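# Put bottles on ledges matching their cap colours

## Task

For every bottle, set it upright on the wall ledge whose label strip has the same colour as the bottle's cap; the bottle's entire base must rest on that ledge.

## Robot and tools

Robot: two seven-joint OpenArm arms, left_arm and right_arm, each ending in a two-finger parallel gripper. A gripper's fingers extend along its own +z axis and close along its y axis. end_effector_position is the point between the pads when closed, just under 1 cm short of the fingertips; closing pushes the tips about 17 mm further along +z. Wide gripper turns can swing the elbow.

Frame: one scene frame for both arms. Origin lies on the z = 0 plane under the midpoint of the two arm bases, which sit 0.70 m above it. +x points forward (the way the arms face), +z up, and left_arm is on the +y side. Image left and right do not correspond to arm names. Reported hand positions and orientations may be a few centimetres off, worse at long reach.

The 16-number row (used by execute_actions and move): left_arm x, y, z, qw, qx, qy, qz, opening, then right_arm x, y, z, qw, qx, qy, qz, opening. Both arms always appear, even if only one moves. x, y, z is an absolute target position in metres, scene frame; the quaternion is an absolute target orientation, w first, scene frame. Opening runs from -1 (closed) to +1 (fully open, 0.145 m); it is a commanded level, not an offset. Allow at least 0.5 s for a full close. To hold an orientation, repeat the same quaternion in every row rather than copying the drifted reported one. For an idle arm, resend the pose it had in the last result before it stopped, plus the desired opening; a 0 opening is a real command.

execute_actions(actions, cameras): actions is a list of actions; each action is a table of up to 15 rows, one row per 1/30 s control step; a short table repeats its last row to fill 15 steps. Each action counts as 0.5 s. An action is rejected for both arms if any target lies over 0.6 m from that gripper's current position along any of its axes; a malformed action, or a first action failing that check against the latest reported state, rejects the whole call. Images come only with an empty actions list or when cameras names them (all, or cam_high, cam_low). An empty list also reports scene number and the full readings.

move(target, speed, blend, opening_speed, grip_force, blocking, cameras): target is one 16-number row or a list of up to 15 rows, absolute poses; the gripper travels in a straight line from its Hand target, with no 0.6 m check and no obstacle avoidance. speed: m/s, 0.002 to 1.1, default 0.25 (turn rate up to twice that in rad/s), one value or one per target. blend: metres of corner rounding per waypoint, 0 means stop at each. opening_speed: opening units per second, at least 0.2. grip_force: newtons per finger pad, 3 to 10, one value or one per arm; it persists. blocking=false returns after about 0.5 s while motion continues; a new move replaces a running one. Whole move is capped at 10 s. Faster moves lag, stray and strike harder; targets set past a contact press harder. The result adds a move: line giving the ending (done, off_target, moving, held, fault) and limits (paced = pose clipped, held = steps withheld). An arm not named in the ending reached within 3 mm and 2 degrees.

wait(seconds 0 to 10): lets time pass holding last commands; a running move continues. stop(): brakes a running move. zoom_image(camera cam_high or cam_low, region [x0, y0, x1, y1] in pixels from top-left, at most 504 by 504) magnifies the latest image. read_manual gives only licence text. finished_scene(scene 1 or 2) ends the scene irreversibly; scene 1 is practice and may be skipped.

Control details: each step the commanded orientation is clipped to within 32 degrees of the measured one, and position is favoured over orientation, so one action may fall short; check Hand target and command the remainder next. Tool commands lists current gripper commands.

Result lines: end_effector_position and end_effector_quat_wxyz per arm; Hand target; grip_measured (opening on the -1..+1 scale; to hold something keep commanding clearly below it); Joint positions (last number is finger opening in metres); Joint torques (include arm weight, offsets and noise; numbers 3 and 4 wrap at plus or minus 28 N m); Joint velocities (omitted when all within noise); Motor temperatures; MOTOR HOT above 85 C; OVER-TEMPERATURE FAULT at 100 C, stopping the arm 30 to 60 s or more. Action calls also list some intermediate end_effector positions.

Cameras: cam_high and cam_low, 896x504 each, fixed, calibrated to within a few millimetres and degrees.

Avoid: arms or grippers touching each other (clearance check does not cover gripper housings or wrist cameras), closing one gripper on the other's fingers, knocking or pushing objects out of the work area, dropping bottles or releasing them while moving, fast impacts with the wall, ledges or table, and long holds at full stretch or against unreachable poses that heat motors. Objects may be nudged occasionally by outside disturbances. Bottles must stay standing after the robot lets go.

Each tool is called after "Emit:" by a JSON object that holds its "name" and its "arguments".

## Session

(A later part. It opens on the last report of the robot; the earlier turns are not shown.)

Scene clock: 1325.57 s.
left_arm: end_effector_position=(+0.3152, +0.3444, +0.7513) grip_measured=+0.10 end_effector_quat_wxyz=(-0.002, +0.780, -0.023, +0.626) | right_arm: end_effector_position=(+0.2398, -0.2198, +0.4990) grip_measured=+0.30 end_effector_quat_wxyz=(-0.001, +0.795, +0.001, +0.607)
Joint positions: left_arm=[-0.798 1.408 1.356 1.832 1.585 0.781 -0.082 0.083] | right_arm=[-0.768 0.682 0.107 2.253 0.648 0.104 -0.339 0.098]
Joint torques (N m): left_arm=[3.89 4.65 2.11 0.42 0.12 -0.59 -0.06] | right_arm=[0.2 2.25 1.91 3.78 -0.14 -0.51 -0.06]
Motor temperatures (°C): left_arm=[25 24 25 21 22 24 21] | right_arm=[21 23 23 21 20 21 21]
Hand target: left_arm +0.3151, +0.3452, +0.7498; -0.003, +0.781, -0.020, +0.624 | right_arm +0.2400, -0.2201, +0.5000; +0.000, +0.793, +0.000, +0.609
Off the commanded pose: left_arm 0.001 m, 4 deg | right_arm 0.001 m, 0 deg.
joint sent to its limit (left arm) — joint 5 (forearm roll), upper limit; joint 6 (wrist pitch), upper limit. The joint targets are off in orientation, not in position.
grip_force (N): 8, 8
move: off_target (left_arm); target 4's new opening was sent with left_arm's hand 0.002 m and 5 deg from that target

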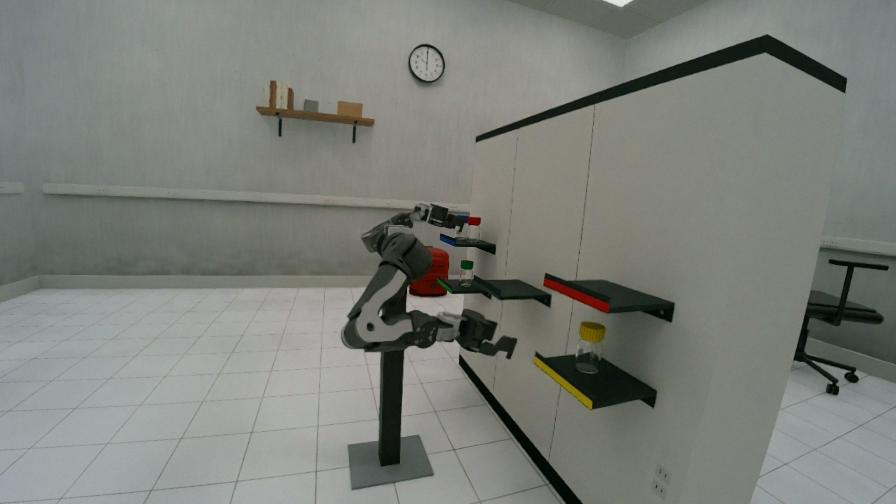

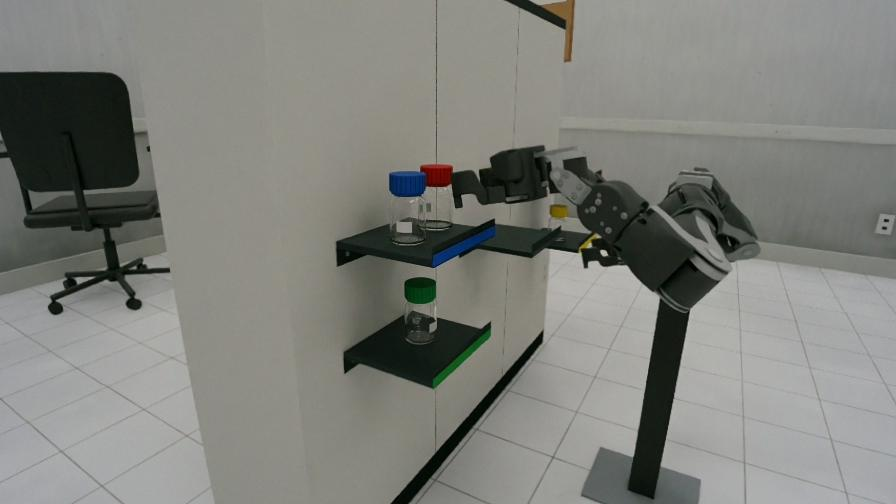

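Emit:
{"name": "move", "arguments": {"target": [[0.387,0.345,0.75,0,0.7934,0,0.6088,0.1,0.24,-0.22,0.5,0,0.7934,0,0.6088,0.3],[0.387,0.345,0.75,0,0.7934,0,0.6088,-0.7,0.24,-0.22,0.5,0,0.7934,0,0.6088,0.3],[0.385,0.345,0.775,0,0.7934,0,0.6088,-0.7,0.24,-0.22,0.5,0,0.7934,0,0.6088,0.3],[0.36,0.345,0.8,0,0.7934,0,0.6088,-0.7,0.24,-0.22,0.5,0,0.7934,0,0.6088,0.3],[0.3,0.33,0.8,0,0.7934,0,0.6088,-0.7,0.24,-0.22,0.5,0,0.7934,0,0.6088,0.3]], "speed": [0.07,0.05,0.05,0.1,0.12], "opening_speed": 0.8, "blend": [0,0,0.005,0.01,0], "cameras": ["all"]}}

Scene clock: 1365.87 s.
left_arm: end_effector_position=(+0.3005, +0.3303, +0.7980) grip_measured=-0.24 end_effector_quat_wxyz=(-0.008, +0.735, -0.054, +0.676) | right_arm: end_effector_position=(+0.2398, -0.2198, +0.4990) grip_measured=+0.30 end_effector_quat_wxyz=(-0.001, +0.795, +0.001, +0.607)
Joint positions: left_arm=[-0.875 1.417 1.571 1.867 1.585 0.781 -0.049 0.058] | right_arm=[-0.768 0.682 0.107 2.253 0.648 0.104 -0.339 0.098]
Joint torques (N m): left_arm=[3.6 5.13 3.02 -0.31 0.11 -0.6 -0.03] | right_arm=[0.25 2.15 1.95 3.86 -0.14 -0.5 -0.04]
Hand target: left_arm +0.3001, +0.3302, +0.7998; -0.009, +0.734, -0.054, +0.677 | right_arm +0.2400, -0.2201, +0.5000; +0.000, +0.793, +0.000, +0.609
Off the commanded pose: left_arm 0.002 m, 12 deg | right_arm 0.001 m, 0 deg.
joint sent to its limit (left arm) — joint 3 (upper arm roll), upper limit; joint 5 (forearm roll), upper limit; joint 6 (wrist pitch), upper limit. The joint targets are off in orientation, not in position.
grip_force (N): 8, 8
move: off_target (left_arm); target 2's new opening was sent with left_arm's hand 0.003 m and 3 deg from that target

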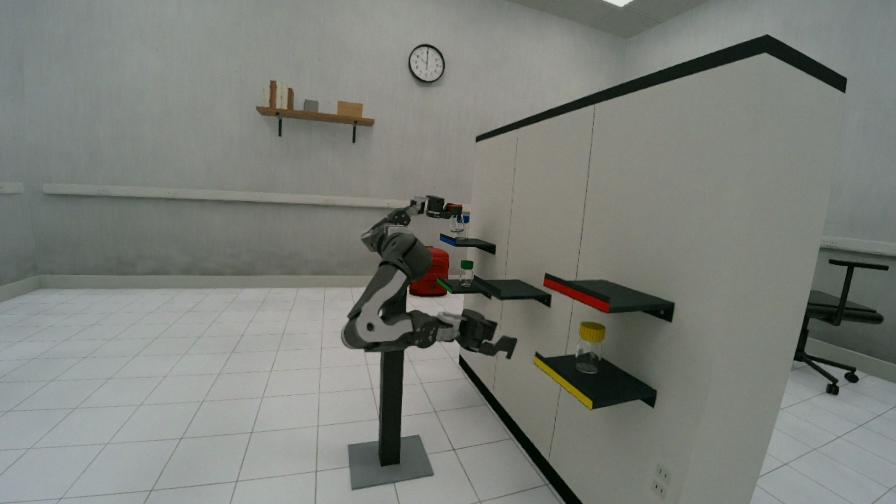

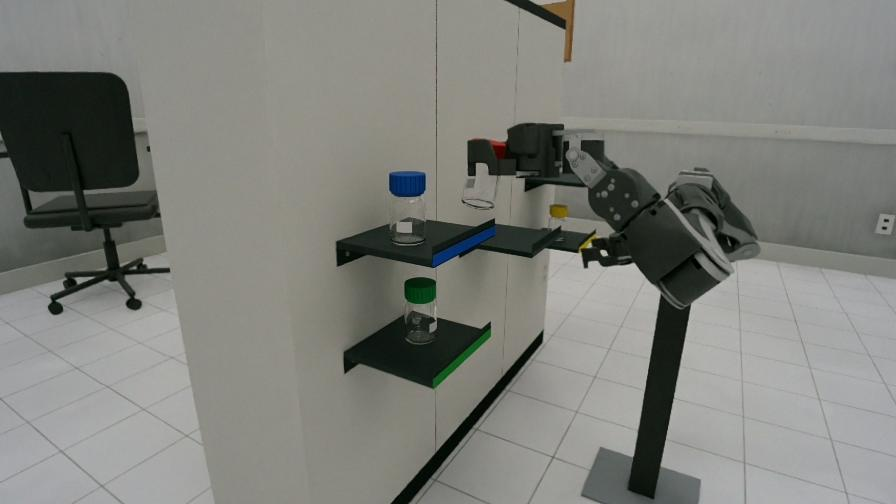

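Emit:
{"name": "move", "arguments": {"target": [[0.32,0.2,0.79,0,0.7934,0,0.6088,-0.7,0.24,-0.24,0.5,0,0.7934,0,0.6088,0.3],[0.34,0.1,0.73,0.0531,0.7904,-0.0691,0.6065,-0.7,0.24,-0.24,0.5,0,0.7934,0,0.6088,0.3],[0.355,0.04,0.705,0.0795,0.7866,-0.1036,0.6036,-0.7,0.24,-0.24,0.5,0,0.7934,0,0.6088,0.3],[0.386,0.025,0.69,0.0795,0.7866,-0.1036,0.6036,-0.7,0.24,-0.24,0.5,0,0.7934,0,0.6088,0.3]], "speed": [0.12,0.12,0.12,0.1], "blend": [0.03,0.02,0.01,0], "cameras": ["all"]}}

Scene clock: 1381.70 s.
left_arm: end_effector_position=(+0.3441, +0.0716, +0.6935) grip_measured=-0.24 end_effector_quat_wxyz=(+0.225, +0.674, -0.284, +0.644) | right_arm: end_effector_position=(+0.2397, -0.2392, +0.4995) grip_measured=+0.30 end_effector_quat_wxyz=(+0.000, +0.794, -0.001, +0.608)
Joint positions: left_arm=[-1.407 2.011 1.423 2.058 1.584 0.049 -0.184 0.058] | right_arm=[-0.819 0.712 0.205 2.216 0.711 0.066 -0.275 0.098]
Joint torques (N m): left_arm=[5.97 0.73 2.84 -0.13 0.11 -0.99 0.19] | right_arm=[-0.04 3.31 3.02 2.92 0.05 -0.55 0.2]
Hand target: left_arm +0.3437, +0.0711, +0.6934; +0.229, +0.673, -0.282, +0.644 | right_arm +0.2400, -0.2400, +0.5000; +0.000, +0.793, +0.000, +0.609
Off the commanded pose: left_arm 0.063 m, 30 deg | right_arm 0.001 m, 0 deg.
joint read past its limit (left arm) — joint 2 (shoulder roll), upper limit.
joint sent to its limit (left arm) — joint 1 (shoulder pitch), lower limit; joint 2 (shoulder roll), upper limit; joint 5 (forearm roll), upper limit. The joint targets are off in position and orientation.
grip_force (N): 8, 8
move: off_target (left_arm)

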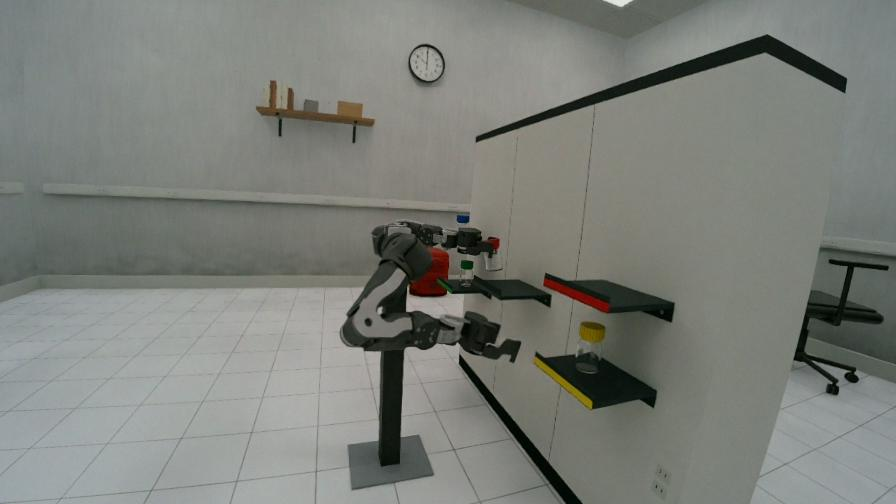

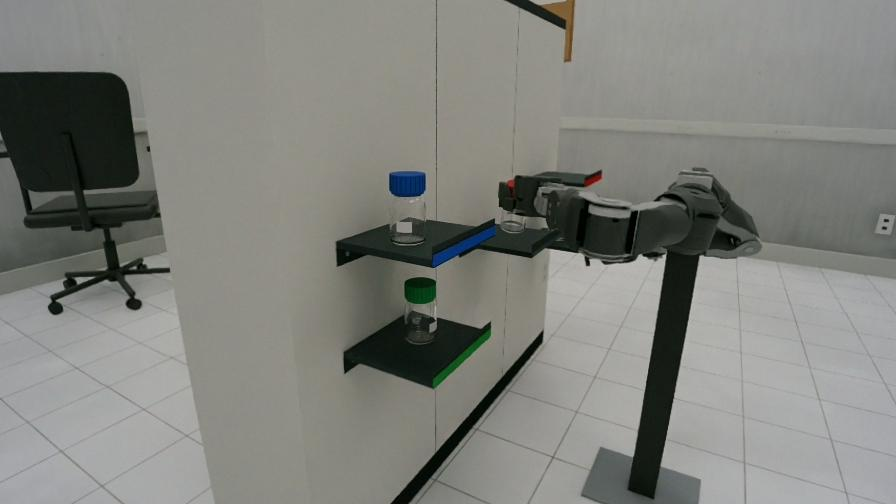

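Emit:
{"name": "move", "arguments": {"target": [[0.335,0.13,0.70,0.0531,0.7904,-0.0691,0.6065,-0.7,0.24,-0.24,0.5,0,0.7934,0,0.6088,0.3],[0.33,0.19,0.66,0,0.7934,0,0.6088,-0.7,0.24,-0.24,0.5,0,0.7934,0,0.6088,0.3],[0.26,0.2,0.52,0,0.7934,0,0.6088,-0.7,0.24,-0.24,0.5,0,0.7934,0,0.6088,0.3],[0.25,0.2,0.5,0.3044,0.6871,0.3967,0.5272,-0.7,0.24,-0.24,0.5,0,0.7934,0,0.6088,0.3],[0.26,0.2,0.5,0,0.7934,0,0.6088,-0.7,0.24,-0.24,0.5,0,0.7934,0,0.6088,0.3]], "speed": [0.12,0.15,0.2,0.3,0.3], "blend": [0.02,0.02,0,0,0], "cameras": ["all"]}}

Scene clock: 1404.20 s.
left_arm: end_effector_position=(+0.2600, +0.1997, +0.5006) grip_measured=-0.24 end_effector_quat_wxyz=(+0.022, +0.810, -0.015, +0.586) | right_arm: end_effector_position=(+0.2397, -0.2392, +0.4995) grip_measured=+0.30 end_effector_quat_wxyz=(+0.000, +0.794, -0.001, +0.608)
Joint positions: left_arm=[-1.407 2.011 0.299 2.252 1.142 -0.758 -1.108 0.058] | right_arm=[-0.819 0.712 0.205 2.216 0.711 0.066 -0.275 0.098]
Joint torques (N m): left_arm=[3.86 0.8 1.21 2.15 -0.43 -0.36 -0.03] | right_arm=[-0.22 3.36 3.03 2.92 0.05 -0.56 0.18]
Hand target: left_arm +0.2600, +0.2004, +0.5004; +0.020, +0.809, -0.015, +0.587 | right_arm +0.2400, -0.2400, +0.5000; +0.000, +0.793, +0.000, +0.609
Off the commanded pose: left_arm 0.001 m, 4 deg | right_arm 0.001 m, 0 deg.
joint read past its limit (left arm) — joint 2 (shoulder roll), upper limit.
joint sent to its limit (left arm) — joint 1 (shoulder pitch), lower limit; joint 2 (shoulder roll), upper limit. The joint targets are off in orientation, not in position.
grip_force (N): 8, 8
move: off_target (left_arm); limits=paced

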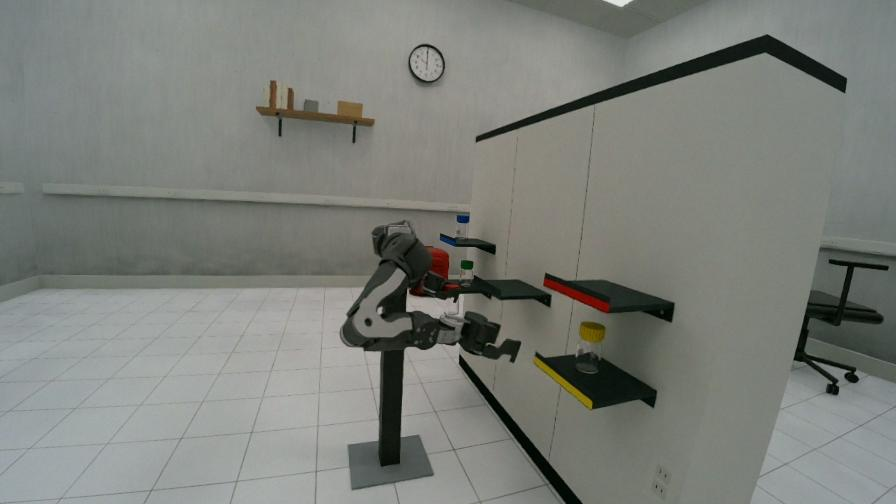

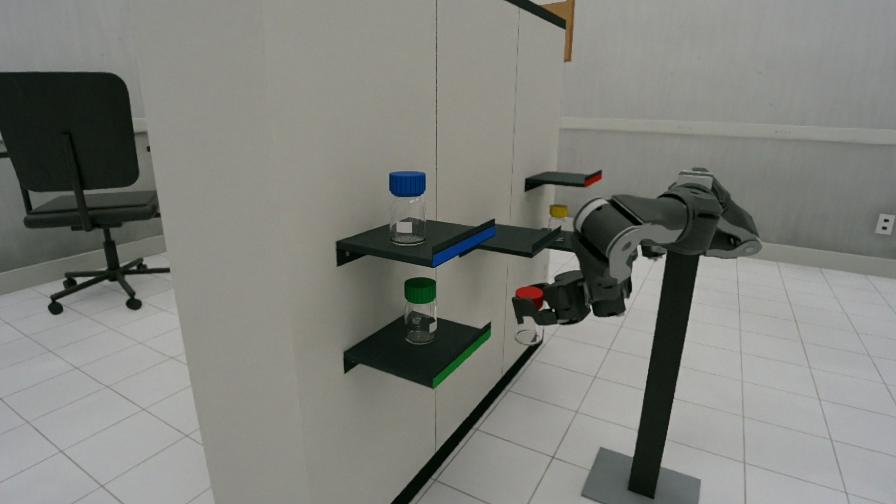

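Emit:
{"name": "move", "arguments": {"target": [[0.245,0.29,0.44,0,0.7934,0,0.6088,-0.7,0.24,-0.24,0.5,0,0.7934,0,0.6088,0.3],[0.25,0.29,0.43,0.3044,0.6871,0.3967,0.5272,-0.7,0.24,-0.24,0.5,0,0.7934,0,0.6088,0.3]], "speed": [0.2,0.3], "blend": [0,0]}}

Scene clock: 1419.10 s.
left_arm: end_effector_position=(+0.2490, +0.2900, +0.4300) grip_measured=-0.24 end_effector_quat_wxyz=(+0.060, +0.874, +0.021, +0.482) | right_arm: end_effector_position=(+0.2397, -0.2392, +0.4995) grip_measured=+0.30 end_effector_quat_wxyz=(+0.000, +0.794, -0.001, +0.608)
Joint positions: left_arm=[-1.407 1.674 0.319 1.863 1.584 -0.555 -0.238 0.058] | right_arm=[-0.819 0.712 0.205 2.216 0.711 0.066 -0.275 0.098]
Joint torques (N m): left_arm=[2.7 0.8 2.35 1.09 0.04 -0.7 0.32] | right_arm=[-0.07 3.31 3.06 2.84 0.03 -0.54 0.19]
Hand target: left_arm +0.2496, +0.2901, +0.4307; +0.061, +0.872, +0.022, +0.485 | right_arm +0.2400, -0.2400, +0.5000; +0.000, +0.793, +0.000, +0.609
Off the commanded pose: left_arm 0.001 m, 56 deg; orientation clipped | right_arm 0.001 m, 0 deg.
joint sent to its limit (left arm) — joint 1 (shoulder pitch), lower limit; joint 5 (forearm roll), upper limit. The joint targets are off in orientation, not in position.
grip_force (N): 8, 8
move: off_target (left_arm); limits=paced

Emit:
{"name": "move", "arguments": {"target": [[0.25,0.27,0.35,0,0.7934,0,0.6088,-0.7,0.24,-0.24,0.5,0,0.7934,0,0.6088,0.3],[0.26,0.26,0.28,0,0.7934,0,0.6088,-0.7,0.24,-0.24,0.5,0,0.7934,0,0.6088,0.3]], "speed": [0.2,0.2], "blend": [0.01,0]}}

Scene clock: 1450.33 s.
left_arm: end_effector_position=(+0.2261, +0.2797, +0.3677) grip_measured=-0.24 end_effector_quat_wxyz=(+0.045, +0.944, -0.204, +0.255) | right_arm: end_effector_position=(+0.2397, -0.2392, +0.4995) grip_measured=+0.30 end_effector_quat_wxyz=(+0.000, +0.794, -0.001, +0.608)
Joint positions: left_arm=[-1.407 2.01 0.193 1.699 1.585 -0.184 -0.086 0.058] | right_arm=[-0.819 0.712 0.205 2.216 0.711 0.066 -0.275 0.098]
Joint torques (N m): left_arm=[4.47 1.36 0.72 0.83 0.13 -0.47 0.26] | right_arm=[-0.04 3.42 3.12 2.88 0.03 -0.55 0.18]
Hand target: left_arm +0.2247, +0.2785, +0.3671; +0.049, +0.944, -0.204, +0.254 | right_arm +0.2400, -0.2400, +0.5000; +0.000, +0.793, +0.000, +0.609
Off the commanded pose: left_arm 0.096 m, 51 deg; orientation clipped | right_arm 0.001 m, 0 deg.
joint sent to its limit (left arm) — joint 1 (shoulder pitch), lower limit; joint 2 (shoulder roll), upper limit; joint 5 (forearm roll), upper limit. The joint targets are off in position and orientation.
grip_force (N): 8, 8
move: off_target (left_arm); limits=paced

Emit:
{"name": "move", "arguments": {"target": [[0.26,0.22,0.46,0,0.7934,0,0.6088,-0.7,0.24,-0.24,0.5,0,0.7934,0,0.6088,0.3],[0.38,0.185,0.47,0,0.7934,0,0.6088,-0.7,0.24,-0.24,0.5,0,0.7934,0,0.6088,0.3]], "speed": [0.2,0.2], "blend": [0.0,0], "cameras": ["all"]}}

Scene clock: 1474.30 s.
left_arm: end_effector_position=(+0.3556, +0.1993, +0.4901) grip_measured=-0.24 end_effector_quat_wxyz=(+0.094, +0.851, -0.194, +0.478) | right_arm: end_effector_position=(+0.2397, -0.2392, +0.4995) grip_measured=+0.30 end_effector_quat_wxyz=(+0.000, +0.794, -0.001, +0.608)
Joint positions: left_arm=[-1.407 2.012 0.74 1.756 1.584 -0.134 -0.161 0.058] | right_arm=[-0.819 0.712 0.205 2.216 0.711 0.066 -0.275 0.098]
Joint torques (N m): left_arm=[6.18 0.91 3.14 0.25 0.12 -0.7 0.24] | right_arm=[-0.12 3.47 3.06 2.95 0.03 -0.54 0.21]
Hand target: left_arm +0.3556, +0.1988, +0.4902; +0.097, +0.851, -0.193, +0.479 | right_arm +0.2400, -0.2400, +0.5000; +0.000, +0.793, +0.000, +0.609
Off the commanded pose: left_arm 0.035 m, 30 deg | right_arm 0.001 m, 0 deg.
joint read past its limit (left arm) — joint 2 (shoulder roll), upper limit.
joint sent to its limit (left arm) — joint 1 (shoulder pitch), lower limit; joint 2 (shoulder roll), upper limit; joint 5 (forearm roll), upper limit. The joint targets are off in position and orientation.
grip_force (N): 8, 8
move: off_target (left_arm)

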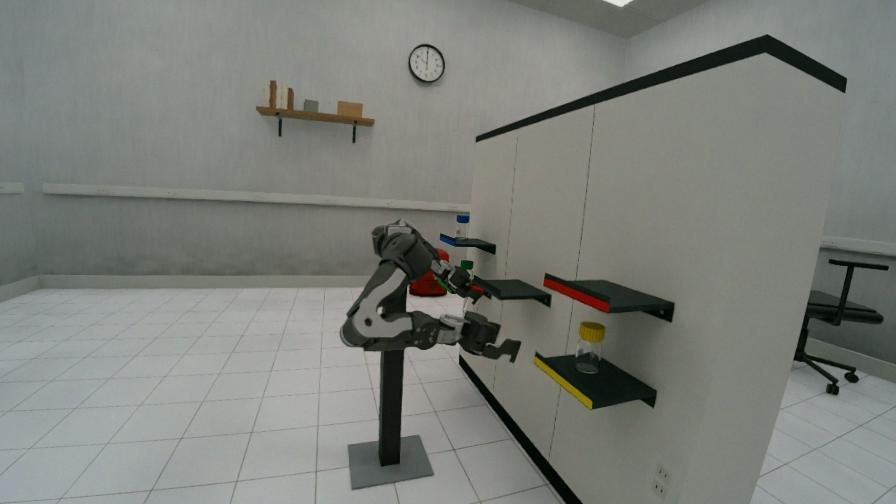

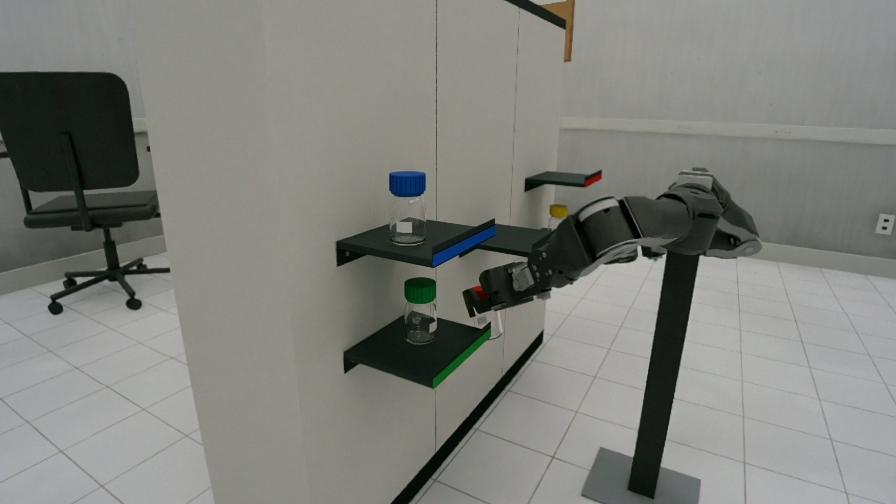

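Emit:
{"name": "move", "arguments": {"target": [[0.25,0.22,0.43,-0.04,-0.585,0.68,-0.44,-0.7,0.24,-0.24,0.5,0,0.7934,0,0.6088,0.3],[0.33,0.14,0.376,-0.04,-0.585,0.68,-0.44,-0.7,0.24,-0.24,0.5,0,0.7934,0,0.6088,0.3]], "speed": [0.2,0.2], "blend": [0.0,0]}}

Scene clock: 1504.30 s.
left_arm: end_effector_position=(+0.2865, +0.1808, +0.4380) grip_measured=-0.24 end_effector_quat_wxyz=(+0.002, -0.610, +0.683, -0.401) | right_arm: end_effector_position=(+0.2397, -0.2392, +0.4995) grip_measured=+0.30 end_effector_quat_wxyz=(+0.000, +0.794, -0.001, +0.608)
Joint positions: left_arm=[-1.407 2.011 0.558 1.755 0.471 -0.18 -0.008 0.058] | right_arm=[-0.819 0.712 0.205 2.216 0.711 0.066 -0.275 0.098]
Joint torques (N m): left_arm=[5.45 0.96 2.7 1.07 0.23 -0.37 -0.11] | right_arm=[-0.2 3.39 3.08 2.93 0.02 -0.53 0.19]
Hand target: left_arm +0.2860, +0.1800, +0.4379; +0.000, -0.611, +0.682, -0.402 | right_arm +0.2400, -0.2400, +0.5000; +0.000, +0.793, +0.000, +0.609
Off the commanded pose: left_arm 0.086 m, 7 deg | right_arm 0.001 m, 0 deg.
joint read past its limit (left arm) — joint 2 (shoulder roll), upper limit.
joint sent to its limit (left arm) — joint 1 (shoulder pitch), lower limit; joint 2 (shoulder roll), upper limit. The joint targets are off in position and orientation.
grip_force (N): 8, 8
move: off_target (left_arm)

Emit:
{"name": "move", "arguments": {"target": [[0.22,0.3,0.46,0,0.7934,0,0.6088,-0.7,0.24,-0.24,0.5,0,0.7934,0,0.6088,0.3],[0.2,0.51,0.45,0,0.7934,0,0.6088,-0.7,0.24,-0.24,0.5,0,0.7934,0,0.6088,0.3]], "speed": [0.2,0.2], "blend": [0.0,0]}}

Scene clock: 1534.47 s.
left_arm: end_effector_position=(+0.1995, +0.5104, +0.4491) grip_measured=-0.24 end_effector_quat_wxyz=(-0.001, +0.796, +0.000, +0.606) | right_arm: end_effector_position=(+0.2397, -0.2392, +0.4995) grip_measured=+0.30 end_effector_quat_wxyz=(+0.000, +0.794, -0.001, +0.608)
Joint positions: left_arm=[-0.473 1.167 -0.071 0.652 1.545 -0.487 0.938 0.058] | right_arm=[-0.819 0.712 0.205 2.216 0.711 0.066 -0.275 0.098]
Joint torques (N m): left_arm=[1.44 8.37 2.1 -0.38 0.58 -0.4 0.24] | right_arm=[-0.17 3.39 3 2.92 0.05 -0.55 0.19]
Hand target: left_arm +0.2000, +0.5100, +0.4500; +0.000, +0.793, +0.000, +0.609 | right_arm +0.2400, -0.2400, +0.5000; +0.000, +0.793, +0.000, +0.609
Off the commanded pose: left_arm 0.001 m, 0 deg | right_arm 0.001 m, 0 deg.
grip_force (N): 8, 8
move: done

Emit:
{"name": "move", "arguments": {"target": [[0.24,0.3,0.46,0.3044,0.6871,0.3967,0.5272,-0.7,0.24,-0.24,0.5,0,0.7934,0,0.6088,0.3],[0.25,0.22,0.48,0.3044,0.6871,0.3967,0.5272,-0.7,0.24,-0.24,0.5,0,0.7934,0,0.6088,0.3],[0.26,0.2,0.5,0,0.7934,0,0.6088,-0.7,0.24,-0.24,0.5,0,0.7934,0,0.6088,0.3]], "speed": [0.2,0.2,0.3], "blend": [0.0,0,0], "cameras": ["cam_low"]}}

Scene clock: 1548.40 s.
left_arm: end_effector_position=(+0.2592, +0.2006, +0.4962) grip_measured=-0.24 end_effector_quat_wxyz=(+0.000, +0.798, -0.001, +0.603) | right_arm: end_effector_position=(+0.2397, -0.2392, +0.4995) grip_measured=+0.30 end_effector_quat_wxyz=(+0.000, +0.794, -0.001, +0.608)
Joint positions: left_arm=[-0.58 0.576 -0.005 2.228 0.563 0.253 -0.353 0.058] | right_arm=[-0.819 0.712 0.205 2.216 0.711 0.066 -0.275 0.098]
Joint torques (N m): left_arm=[1.78 1.96 1.02 6.39 -0.17 -0.78 0.02] | right_arm=[-0.15 3.55 3.02 2.95 0.03 -0.55 0.2]
Hand target: left_arm +0.2600, +0.2000, +0.5000; +0.000, +0.793, +0.000, +0.609 | right_arm +0.2400, -0.2400, +0.5000; +0.000, +0.793, +0.000, +0.609
Off the commanded pose: left_arm 0.004 m, 1 deg | right_arm 0.001 m, 0 deg.
grip_force (N): 8, 8
move: off_target (left_arm)
Images, in order (width x height): cam_low 896x504.

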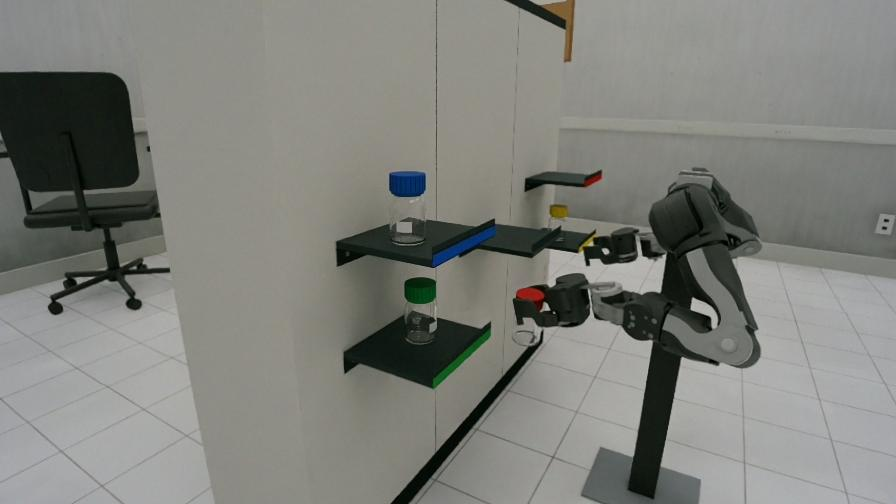

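Emit:
{"name": "move", "arguments": {"target": [[0.31,0.195,0.56,0,0.7934,0,0.6088,-0.7,0.24,-0.24,0.5,0,0.7934,0,0.6088,0.3],[0.335,0.185,0.66,0,0.7934,0,0.6088,-0.7,0.24,-0.24,0.5,0,0.7934,0,0.6088,0.3],[0.34,0.11,0.705,0.0531,0.7904,-0.0691,0.6065,-0.7,0.24,-0.24,0.5,0,0.7934,0,0.6088,0.3],[0.355,0.045,0.705,0.0795,0.7866,-0.1036,0.6036,-0.7,0.24,-0.24,0.5,0,0.7934,0,0.6088,0.3],[0.385,0.02,0.685,0.0795,0.7866,-0.1036,0.6036,-0.7,0.24,-0.24,0.5,0,0.7934,0,0.6088,0.3]], "speed": [0.15,0.15,0.15,0.12,0.1], "blend": [0.03,0.03,0.02,0.01,0], "cameras": ["all"]}}

Scene clock: 1564.80 s.
left_arm: end_effector_position=(+0.3850, +0.0204, +0.6824) grip_measured=-0.24 end_effector_quat_wxyz=(+0.077, +0.790, -0.105, +0.600) | right_arm: end_effector_position=(+0.2397, -0.2392, +0.4995) grip_measured=+0.30 end_effector_quat_wxyz=(+0.000, +0.794, -0.001, +0.608)
Joint positions: left_arm=[1.066 0.332 -0.823 1.904 1.539 0.772 -1.218 0.058] | right_arm=[-0.819 0.712 0.205 2.216 0.711 0.066 -0.275 0.098]
Joint torques (N m): left_arm=[9.38 -0.33 2.62 2.25 -0.44 -0.45 0.24] | right_arm=[-0.15 3.39 3.08 2.91 0.02 -0.54 0.2]
Hand target: left_arm +0.3850, +0.0200, +0.6851; +0.080, +0.787, -0.104, +0.604 | right_arm +0.2400, -0.2400, +0.5000; +0.000, +0.793, +0.000, +0.609
Off the commanded pose: left_arm 0.003 m, 1 deg | right_arm 0.001 m, 0 deg.
grip_force (N): 8, 8
move: done

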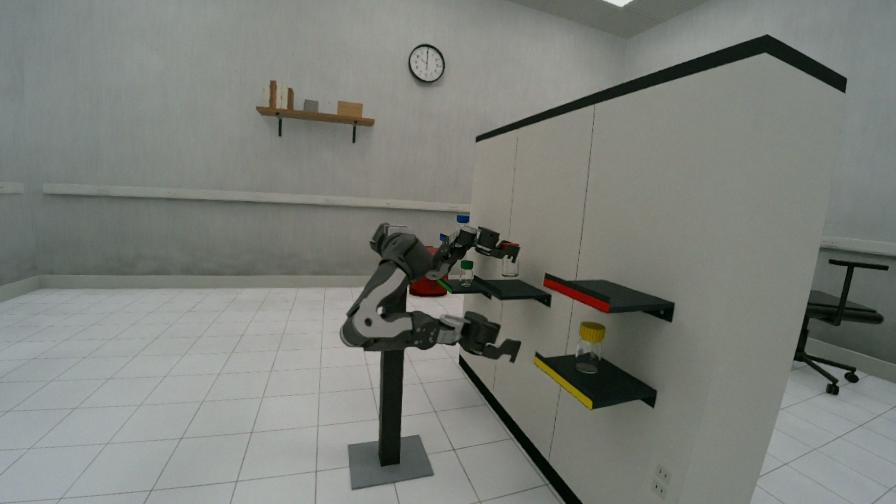

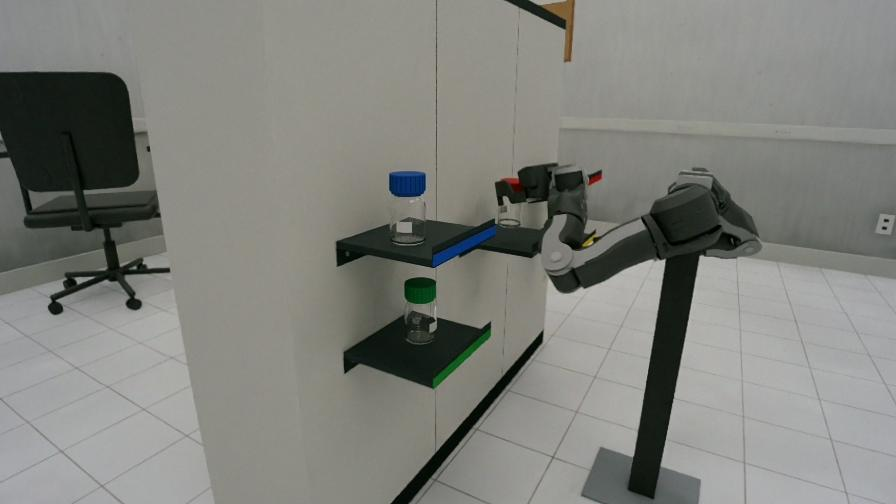

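Emit:
{"name": "move", "arguments": {"target": [[0.385,0.02,0.66,0.0795,0.7866,-0.1036,0.6036,-0.7,0.24,-0.24,0.5,0,0.7934,0,0.6088,0.3],[0.385,0.02,0.64,0.0795,0.7866,-0.1036,0.6036,-0.7,0.26,-0.22,0.51,0,0.7934,0,0.6088,0.3]], "speed": [0.08,0.03], "blend": [0.003,0]}}

Scene clock: 1575.00 s.
left_arm: end_effector_position=(+0.3863, +0.0216, +0.6500) grip_measured=-0.24 end_effector_quat_wxyz=(+0.079, +0.777, -0.097, +0.617) | right_arm: end_effector_position=(+0.2606, -0.2205, +0.5108) grip_measured=+0.30 end_effector_quat_wxyz=(-0.001, +0.792, +0.001, +0.610)
Joint positions: left_arm=[0.952 0.382 -0.894 1.918 1.338 0.646 -1.088 0.058] | right_arm=[-0.635 0.709 0.091 2.242 0.706 0.196 -0.364 0.098]
Joint torques (N m): left_arm=[5.34 0.41 1.16 1.72 0.18 -0.09 0.21] | right_arm=[0.7 2.62 1.18 3.86 -0.15 -0.3 -0.17]
Hand target: left_arm +0.3849, +0.0201, +0.6401; +0.080, +0.786, -0.104, +0.604 | right_arm +0.2600, -0.2200, +0.5101; +0.000, +0.793, +0.000, +0.609
Off the commanded pose: left_arm 0.010 m, 2 deg | right_arm 0.001 m, 0 deg.
grip_force (N): 8, 8
move: off_target (left_arm)

Emit:
{"name": "move", "arguments": {"target": [[0.386,0.0216,0.6495,0.079,0.78,-0.099,0.612,-0.7,0.27,-0.21,0.53,0,0.7934,0,0.6088,0.3],[0.386,0.0216,0.6495,0.079,0.78,-0.099,0.612,0.3,0.27,-0.21,0.53,0,0.7934,0,0.6088,0.3],[0.335,0.035,0.655,0.0795,0.7866,-0.1036,0.6036,0.3,0.28,-0.21,0.54,0,0.7934,0,0.6088,0.3],[0.33,0.15,0.64,0.0265,0.793,-0.0346,0.609,0.3,0.31,-0.2,0.56,0,0.7934,0,0.6088,0.3],[0.3,0.2,0.55,0,0.7934,0,0.6088,0.3,0.335,-0.17,0.64,0,0.7934,0,0.6088,0.3],[0.28,0.21,0.53,0,0.7934,0,0.6088,0.3,0.335,-0.05,0.657,-0.0795,0.7866,0.1036,0.6036,0.3],[0.27,0.22,0.52,0,0.7934,0,0.6088,0.3,0.34,0.006,0.657,-0.0795,0.7866,0.1036,0.6036,0.3]], "speed": [0.05,0.05,0.12,0.15,0.2,0.2,0.15], "opening_speed": 0.8, "blend": [0,0,0.01,0.02,0.02,0.02,0], "cameras": ["all"]}}

Emit:
{"name": "zoom_image", "arguments": {"camera": "cam_low", "region": [460, 140, 600, 260]}}

Emit:
{"name": "zoom_image", "arguments": {"camera": "cam_high", "region": [430, 210, 590, 320]}}

Scene clock: 1600.37 s.
left_arm: end_effector_position=(+0.2697, +0.2198, +0.5201) grip_measured=+0.30 end_effector_quat_wxyz=(+0.000, +0.794, +0.002, +0.608) | right_arm: end_effector_position=(+0.3397, +0.0067, +0.6568) grip_measured=+0.30 end_effector_quat_wxyz=(-0.081, +0.787, +0.106, +0.603)
Joint positions: left_arm=[-0.321 1.363 -0.473 2.256 1.061 -0.259 -0.8 0.098] | right_arm=[0.882 0.206 -0.875 2.072 1.429 0.777 -1.403 0.098]
Joint torques (N m): left_arm=[2.65 5.08 1.87 2.59 -0.28 -0.57 0.25] | right_arm=[5.18 -1.31 2.62 1.83 -0.4 -0.11 -0.16]
Hand target: left_arm +0.2700, +0.2200, +0.5200; +0.000, +0.793, +0.000, +0.609 | right_arm +0.3400, +0.0060, +0.6570; -0.080, +0.787, +0.104, +0.604
Off the commanded pose: left_arm 0.000 m, 0 deg | right_arm 0.001 m, 0 deg.
grip_force (N): 8, 8
move: done

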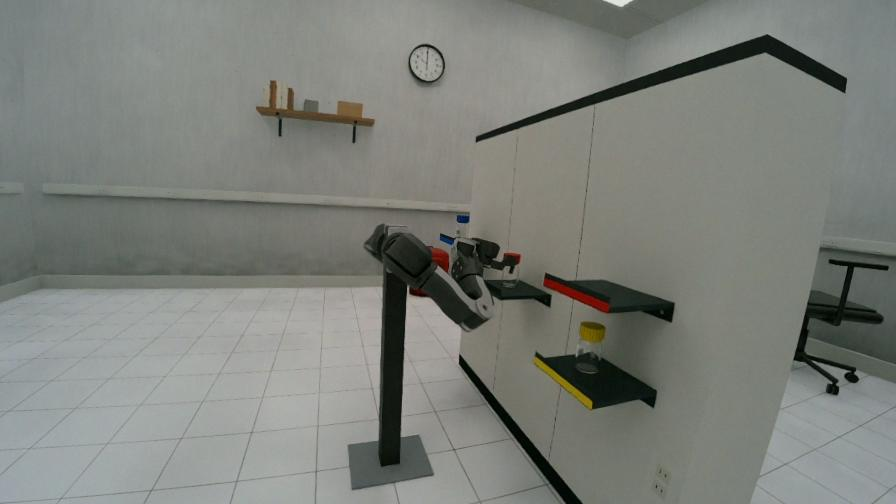

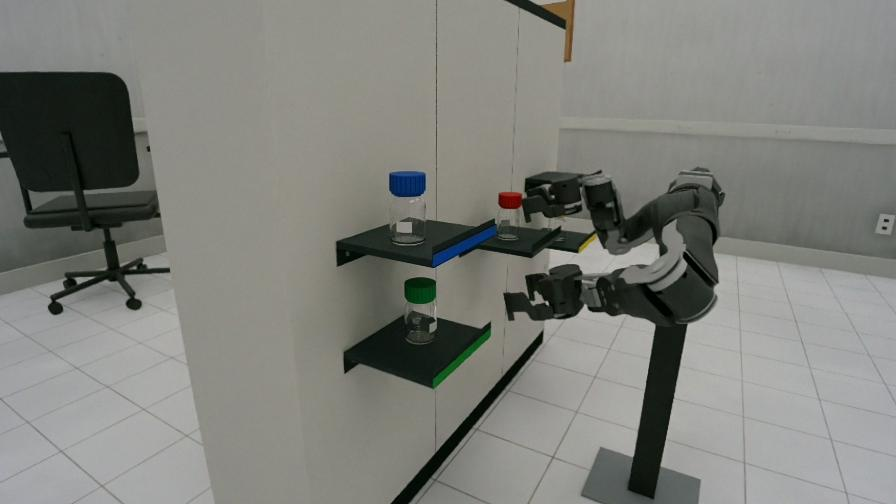

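Scaled by 3.600 from the camera's 896x504 image, which has a finer 1280x720 frame.

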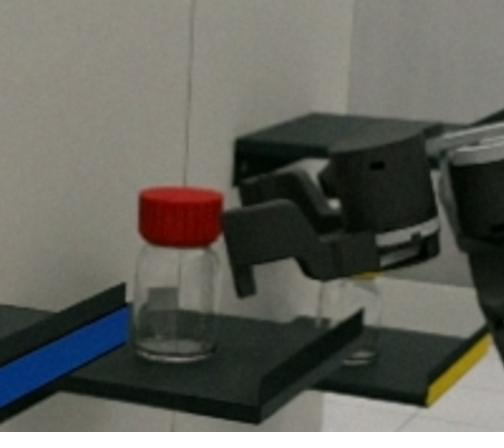

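Scaled by 3.150 from the camera's 896x504 image, which has a finer 1280x720 frame.

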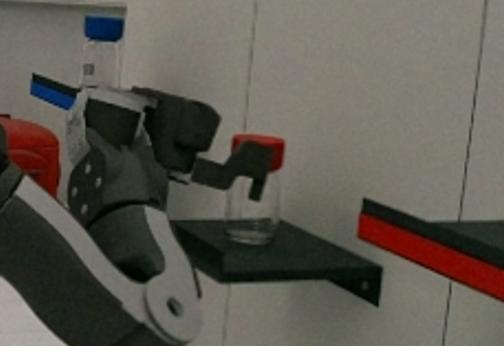

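Emit:
{"name": "move", "arguments": {"target": [[0.27,0.22,0.52,0,0.7934,0,0.6088,0.3,0.386,0.019,0.655,-0.0795,0.7866,0.1036,0.6036,0.3],[0.27,0.22,0.52,0,0.7934,0,0.6088,0.3,0.386,0.019,0.655,-0.0795,0.7866,0.1036,0.6036,-0.7],[0.27,0.22,0.52,0,0.7934,0,0.6088,0.3,0.385,0.018,0.675,-0.0795,0.7866,0.1036,0.6036,-0.7],[0.27,0.22,0.52,0,0.7934,0,0.6088,0.3,0.355,0.01,0.7,-0.0795,0.7866,0.1036,0.6036,-0.7],[0.27,0.22,0.52,0,0.7934,0,0.6088,0.3,0.335,-0.17,0.71,0,0.7934,0,0.6088,-0.7],[0.27,0.22,0.52,0,0.7934,0,0.6088,0.3,0.335,-0.19,0.79,0,0.7934,0,0.6088,-0.7]], "speed": [0.08,0.08,0.05,0.1,0.15,0.12], "opening_speed": 0.8, "blend": [0,0,0.005,0.02,0.02,0], "cameras": ["all"]}}

Scene clock: 1634.43 s.
left_arm: end_effector_position=(+0.2697, +0.2198, +0.5201) grip_measured=+0.30 end_effector_quat_wxyz=(+0.000, +0.794, +0.002, +0.608) | right_arm: end_effector_position=(+0.3353, -0.1902, +0.7896) grip_measured=-0.24 end_effector_quat_wxyz=(+0.008, +0.671, +0.031, +0.741)
Joint positions: left_arm=[-0.321 1.363 -0.473 2.256 1.061 -0.259 -0.8 0.098] | right_arm=[0.939 0.945 -0.302 2.22 1.559 0.785 -0.955 0.057]
Joint torques (N m): left_arm=[2.68 5.08 1.85 2.59 -0.28 -0.55 0.25] | right_arm=[4.36 2.68 3.07 0.2 -0.24 -0.21 0.12]
Hand target: left_arm +0.2700, +0.2200, +0.5200; +0.000, +0.793, +0.000, +0.609 | right_arm +0.3352, -0.1900, +0.7898; +0.007, +0.671, +0.033, +0.741
Off the commanded pose: left_arm 0.000 m, 0 deg | right_arm 0.001 m, 21 deg.
joint sent to its limit (right arm) — joint 5 (forearm roll), upper limit; joint 6 (wrist pitch), upper limit. The joint targets are off in orientation, not in position.
grip_force (N): 8, 8
move: off_target (right_arm); blend cut to 0.0199 m at target 4

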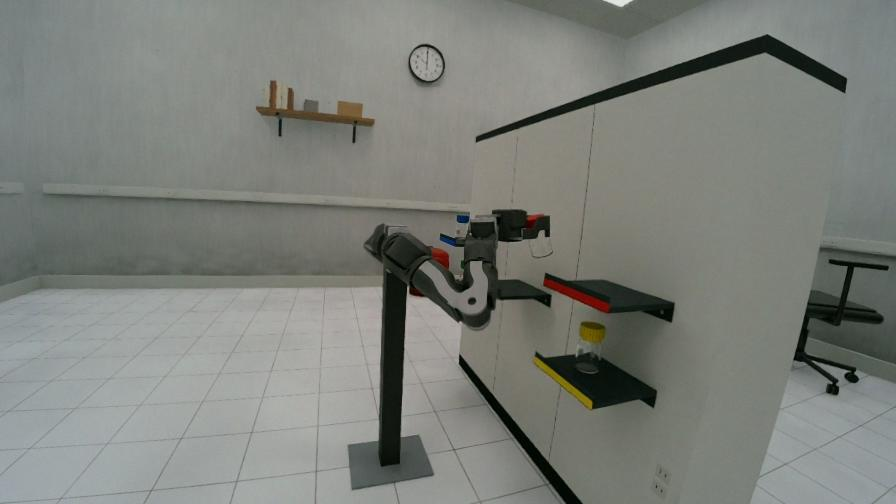

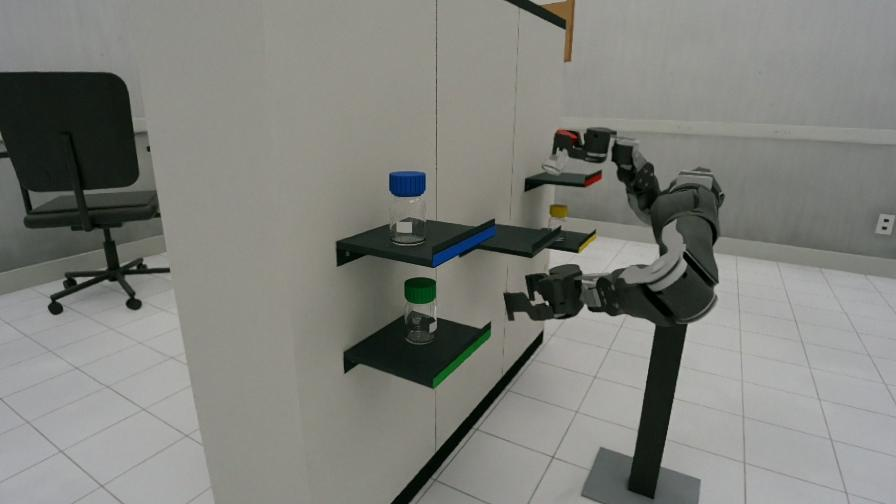

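Emit:
{"name": "move", "arguments": {"target": [[0.27,0.22,0.52,0,0.7934,0,0.6088,0.3,0.33,-0.28,0.81,0,0.7934,0,0.6088,-0.7],[0.27,0.22,0.52,0,0.7934,0,0.6088,0.3,0.375,-0.365,0.805,0,0.7934,0,0.6088,-0.7],[0.27,0.22,0.52,0,0.7934,0,0.6088,0.3,0.38,-0.365,0.775,0,0.7934,0,0.6088,-0.7]], "speed": [0.15,0.12,0.08], "blend": [0.02,0.005,0], "cameras": ["all"]}}

Emit:
{"name": "zoom_image", "arguments": {"camera": "cam_high", "region": [500, 200, 700, 320]}}

Scene clock: 1645.70 s.
left_arm: end_effector_position=(+0.2697, +0.2198, +0.5201) grip_measured=+0.30 end_effector_quat_wxyz=(+0.000, +0.794, +0.002, +0.608) | right_arm: end_effector_position=(+0.3807, -0.3642, +0.7727) grip_measured=-0.24 end_effector_quat_wxyz=(-0.001, +0.795, +0.002, +0.607)
Joint positions: left_arm=[-0.321 1.363 -0.473 2.256 1.061 -0.259 -0.8 0.098] | right_arm=[1.899 1.397 -1.379 1.425 1.559 0.785 -0.028 0.057]
Joint torques (N m): left_arm=[2.68 5.08 1.87 2.59 -0.28 -0.56 0.25] | right_arm=[4.44 -2.31 5.14 0.51 0.13 -0.4 -0.15]
Hand target: left_arm +0.2700, +0.2200, +0.5200; +0.000, +0.793, +0.000, +0.609 | right_arm +0.3800, -0.3649, +0.7749; +0.000, +0.793, +0.000, +0.609
Off the commanded pose: left_arm 0.000 m, 0 deg | right_arm 0.003 m, 0 deg.
joint sent to its limit (right arm) — joint 5 (forearm roll), upper limit; joint 6 (wrist pitch), upper limit. The joint targets still meet the commanded pose.
grip_force (N): 8, 8
move: done

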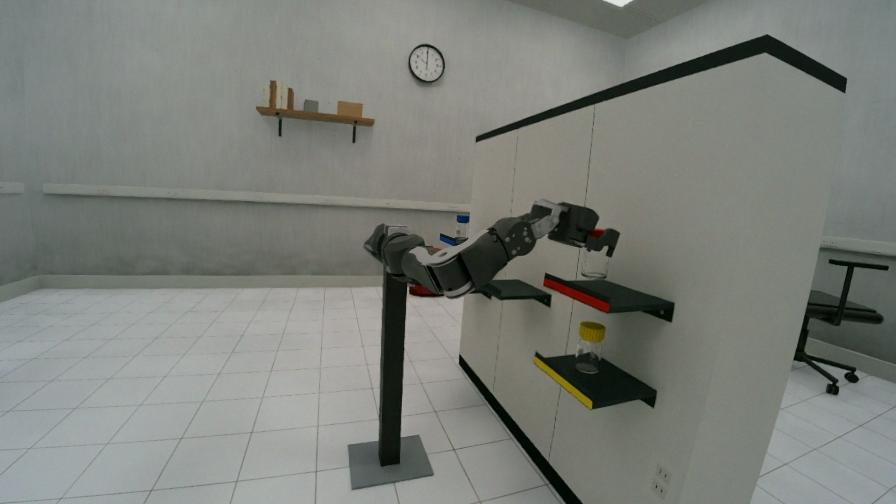

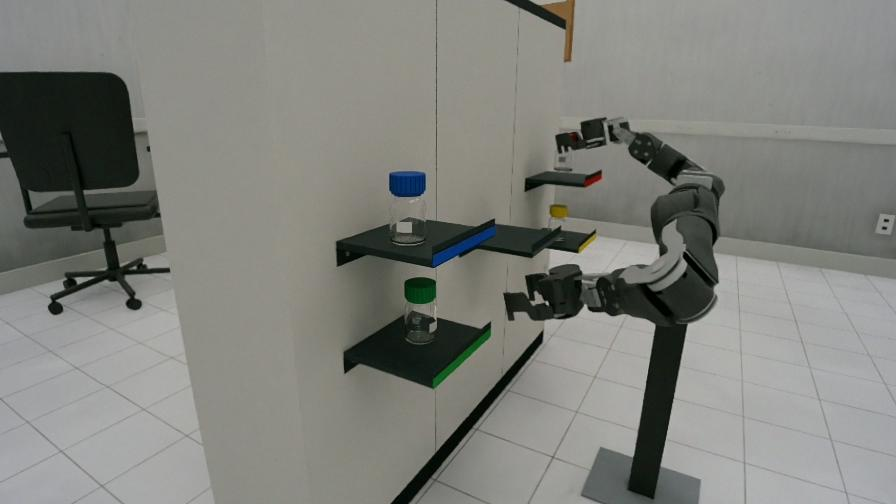

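Scaled by 2.520 from the camera's 896x504 image, which has a finer 1280x720 frame.

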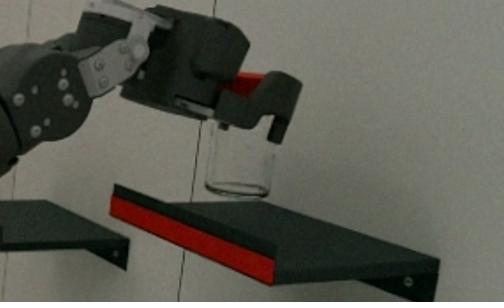

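Emit:
{"name": "move", "arguments": {"target": [[0.27,0.22,0.52,0,0.7934,0,0.6088,0.3,0.38,-0.365,0.757,0,0.7934,0,0.6088,-0.7],[0.27,0.22,0.52,0,0.7934,0,0.6088,0.3,0.38,-0.365,0.744,0,0.7934,0,0.6088,-0.7]], "speed": [0.05,0.025], "blend": [0.002,0], "cameras": ["cam_high"]}}

Emit:
{"name": "zoom_image", "arguments": {"camera": "cam_high", "region": [500, 200, 700, 320]}}

Scene clock: 1654.63 s.
left_arm: end_effector_position=(+0.2697, +0.2198, +0.5201) grip_measured=+0.30 end_effector_quat_wxyz=(+0.000, +0.794, +0.002, +0.608) | right_arm: end_effector_position=(+0.3799, -0.3645, +0.7497) grip_measured=-0.24 end_effector_quat_wxyz=(-0.002, +0.786, +0.001, +0.618)
Joint positions: left_arm=[-0.321 1.363 -0.473 2.256 1.061 -0.259 -0.8 0.098] | right_arm=[1.673 1.456 -1.246 1.494 1.559 0.665 -0.036 0.057]
Joint torques (N m): left_arm=[2.68 5.08 1.85 2.58 -0.28 -0.55 0.25] | right_arm=[2.41 -0.86 3.71 0.55 0.14 -0.09 -0.14]
Hand target: left_arm +0.2700, +0.2200, +0.5200; +0.000, +0.793, +0.000, +0.609 | right_arm +0.3800, -0.3651, +0.7440; +0.000, +0.793, +0.000, +0.609
Off the commanded pose: left_arm 0.000 m, 0 deg | right_arm 0.006 m, 1 deg.
joint sent to its limit (right arm) — joint 5 (forearm roll), upper limit. The joint targets still meet the commanded pose.
grip_force (N): 8, 8
move: off_target (right_arm)
Images, in order (width x height): cam_high 896x504.

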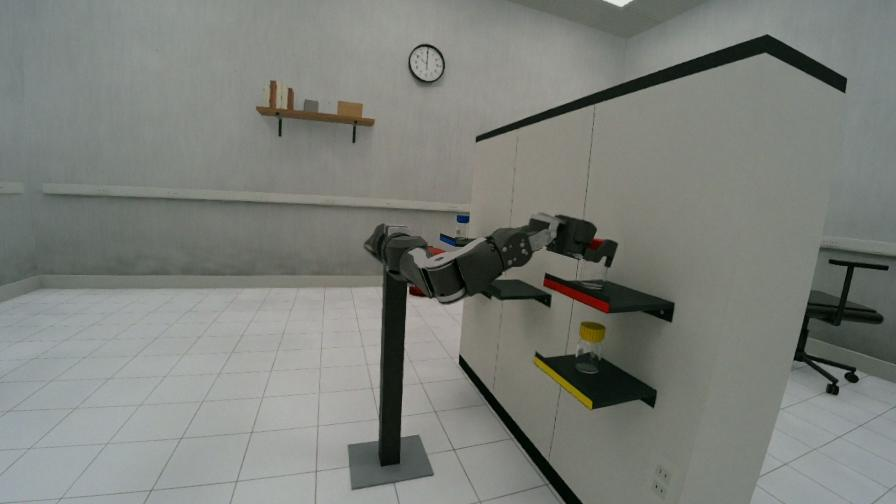

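Scaled by 2.520 from the camera's 896x504 image, which has a finer 1280x720 frame.

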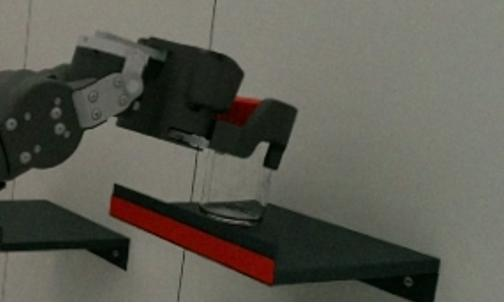

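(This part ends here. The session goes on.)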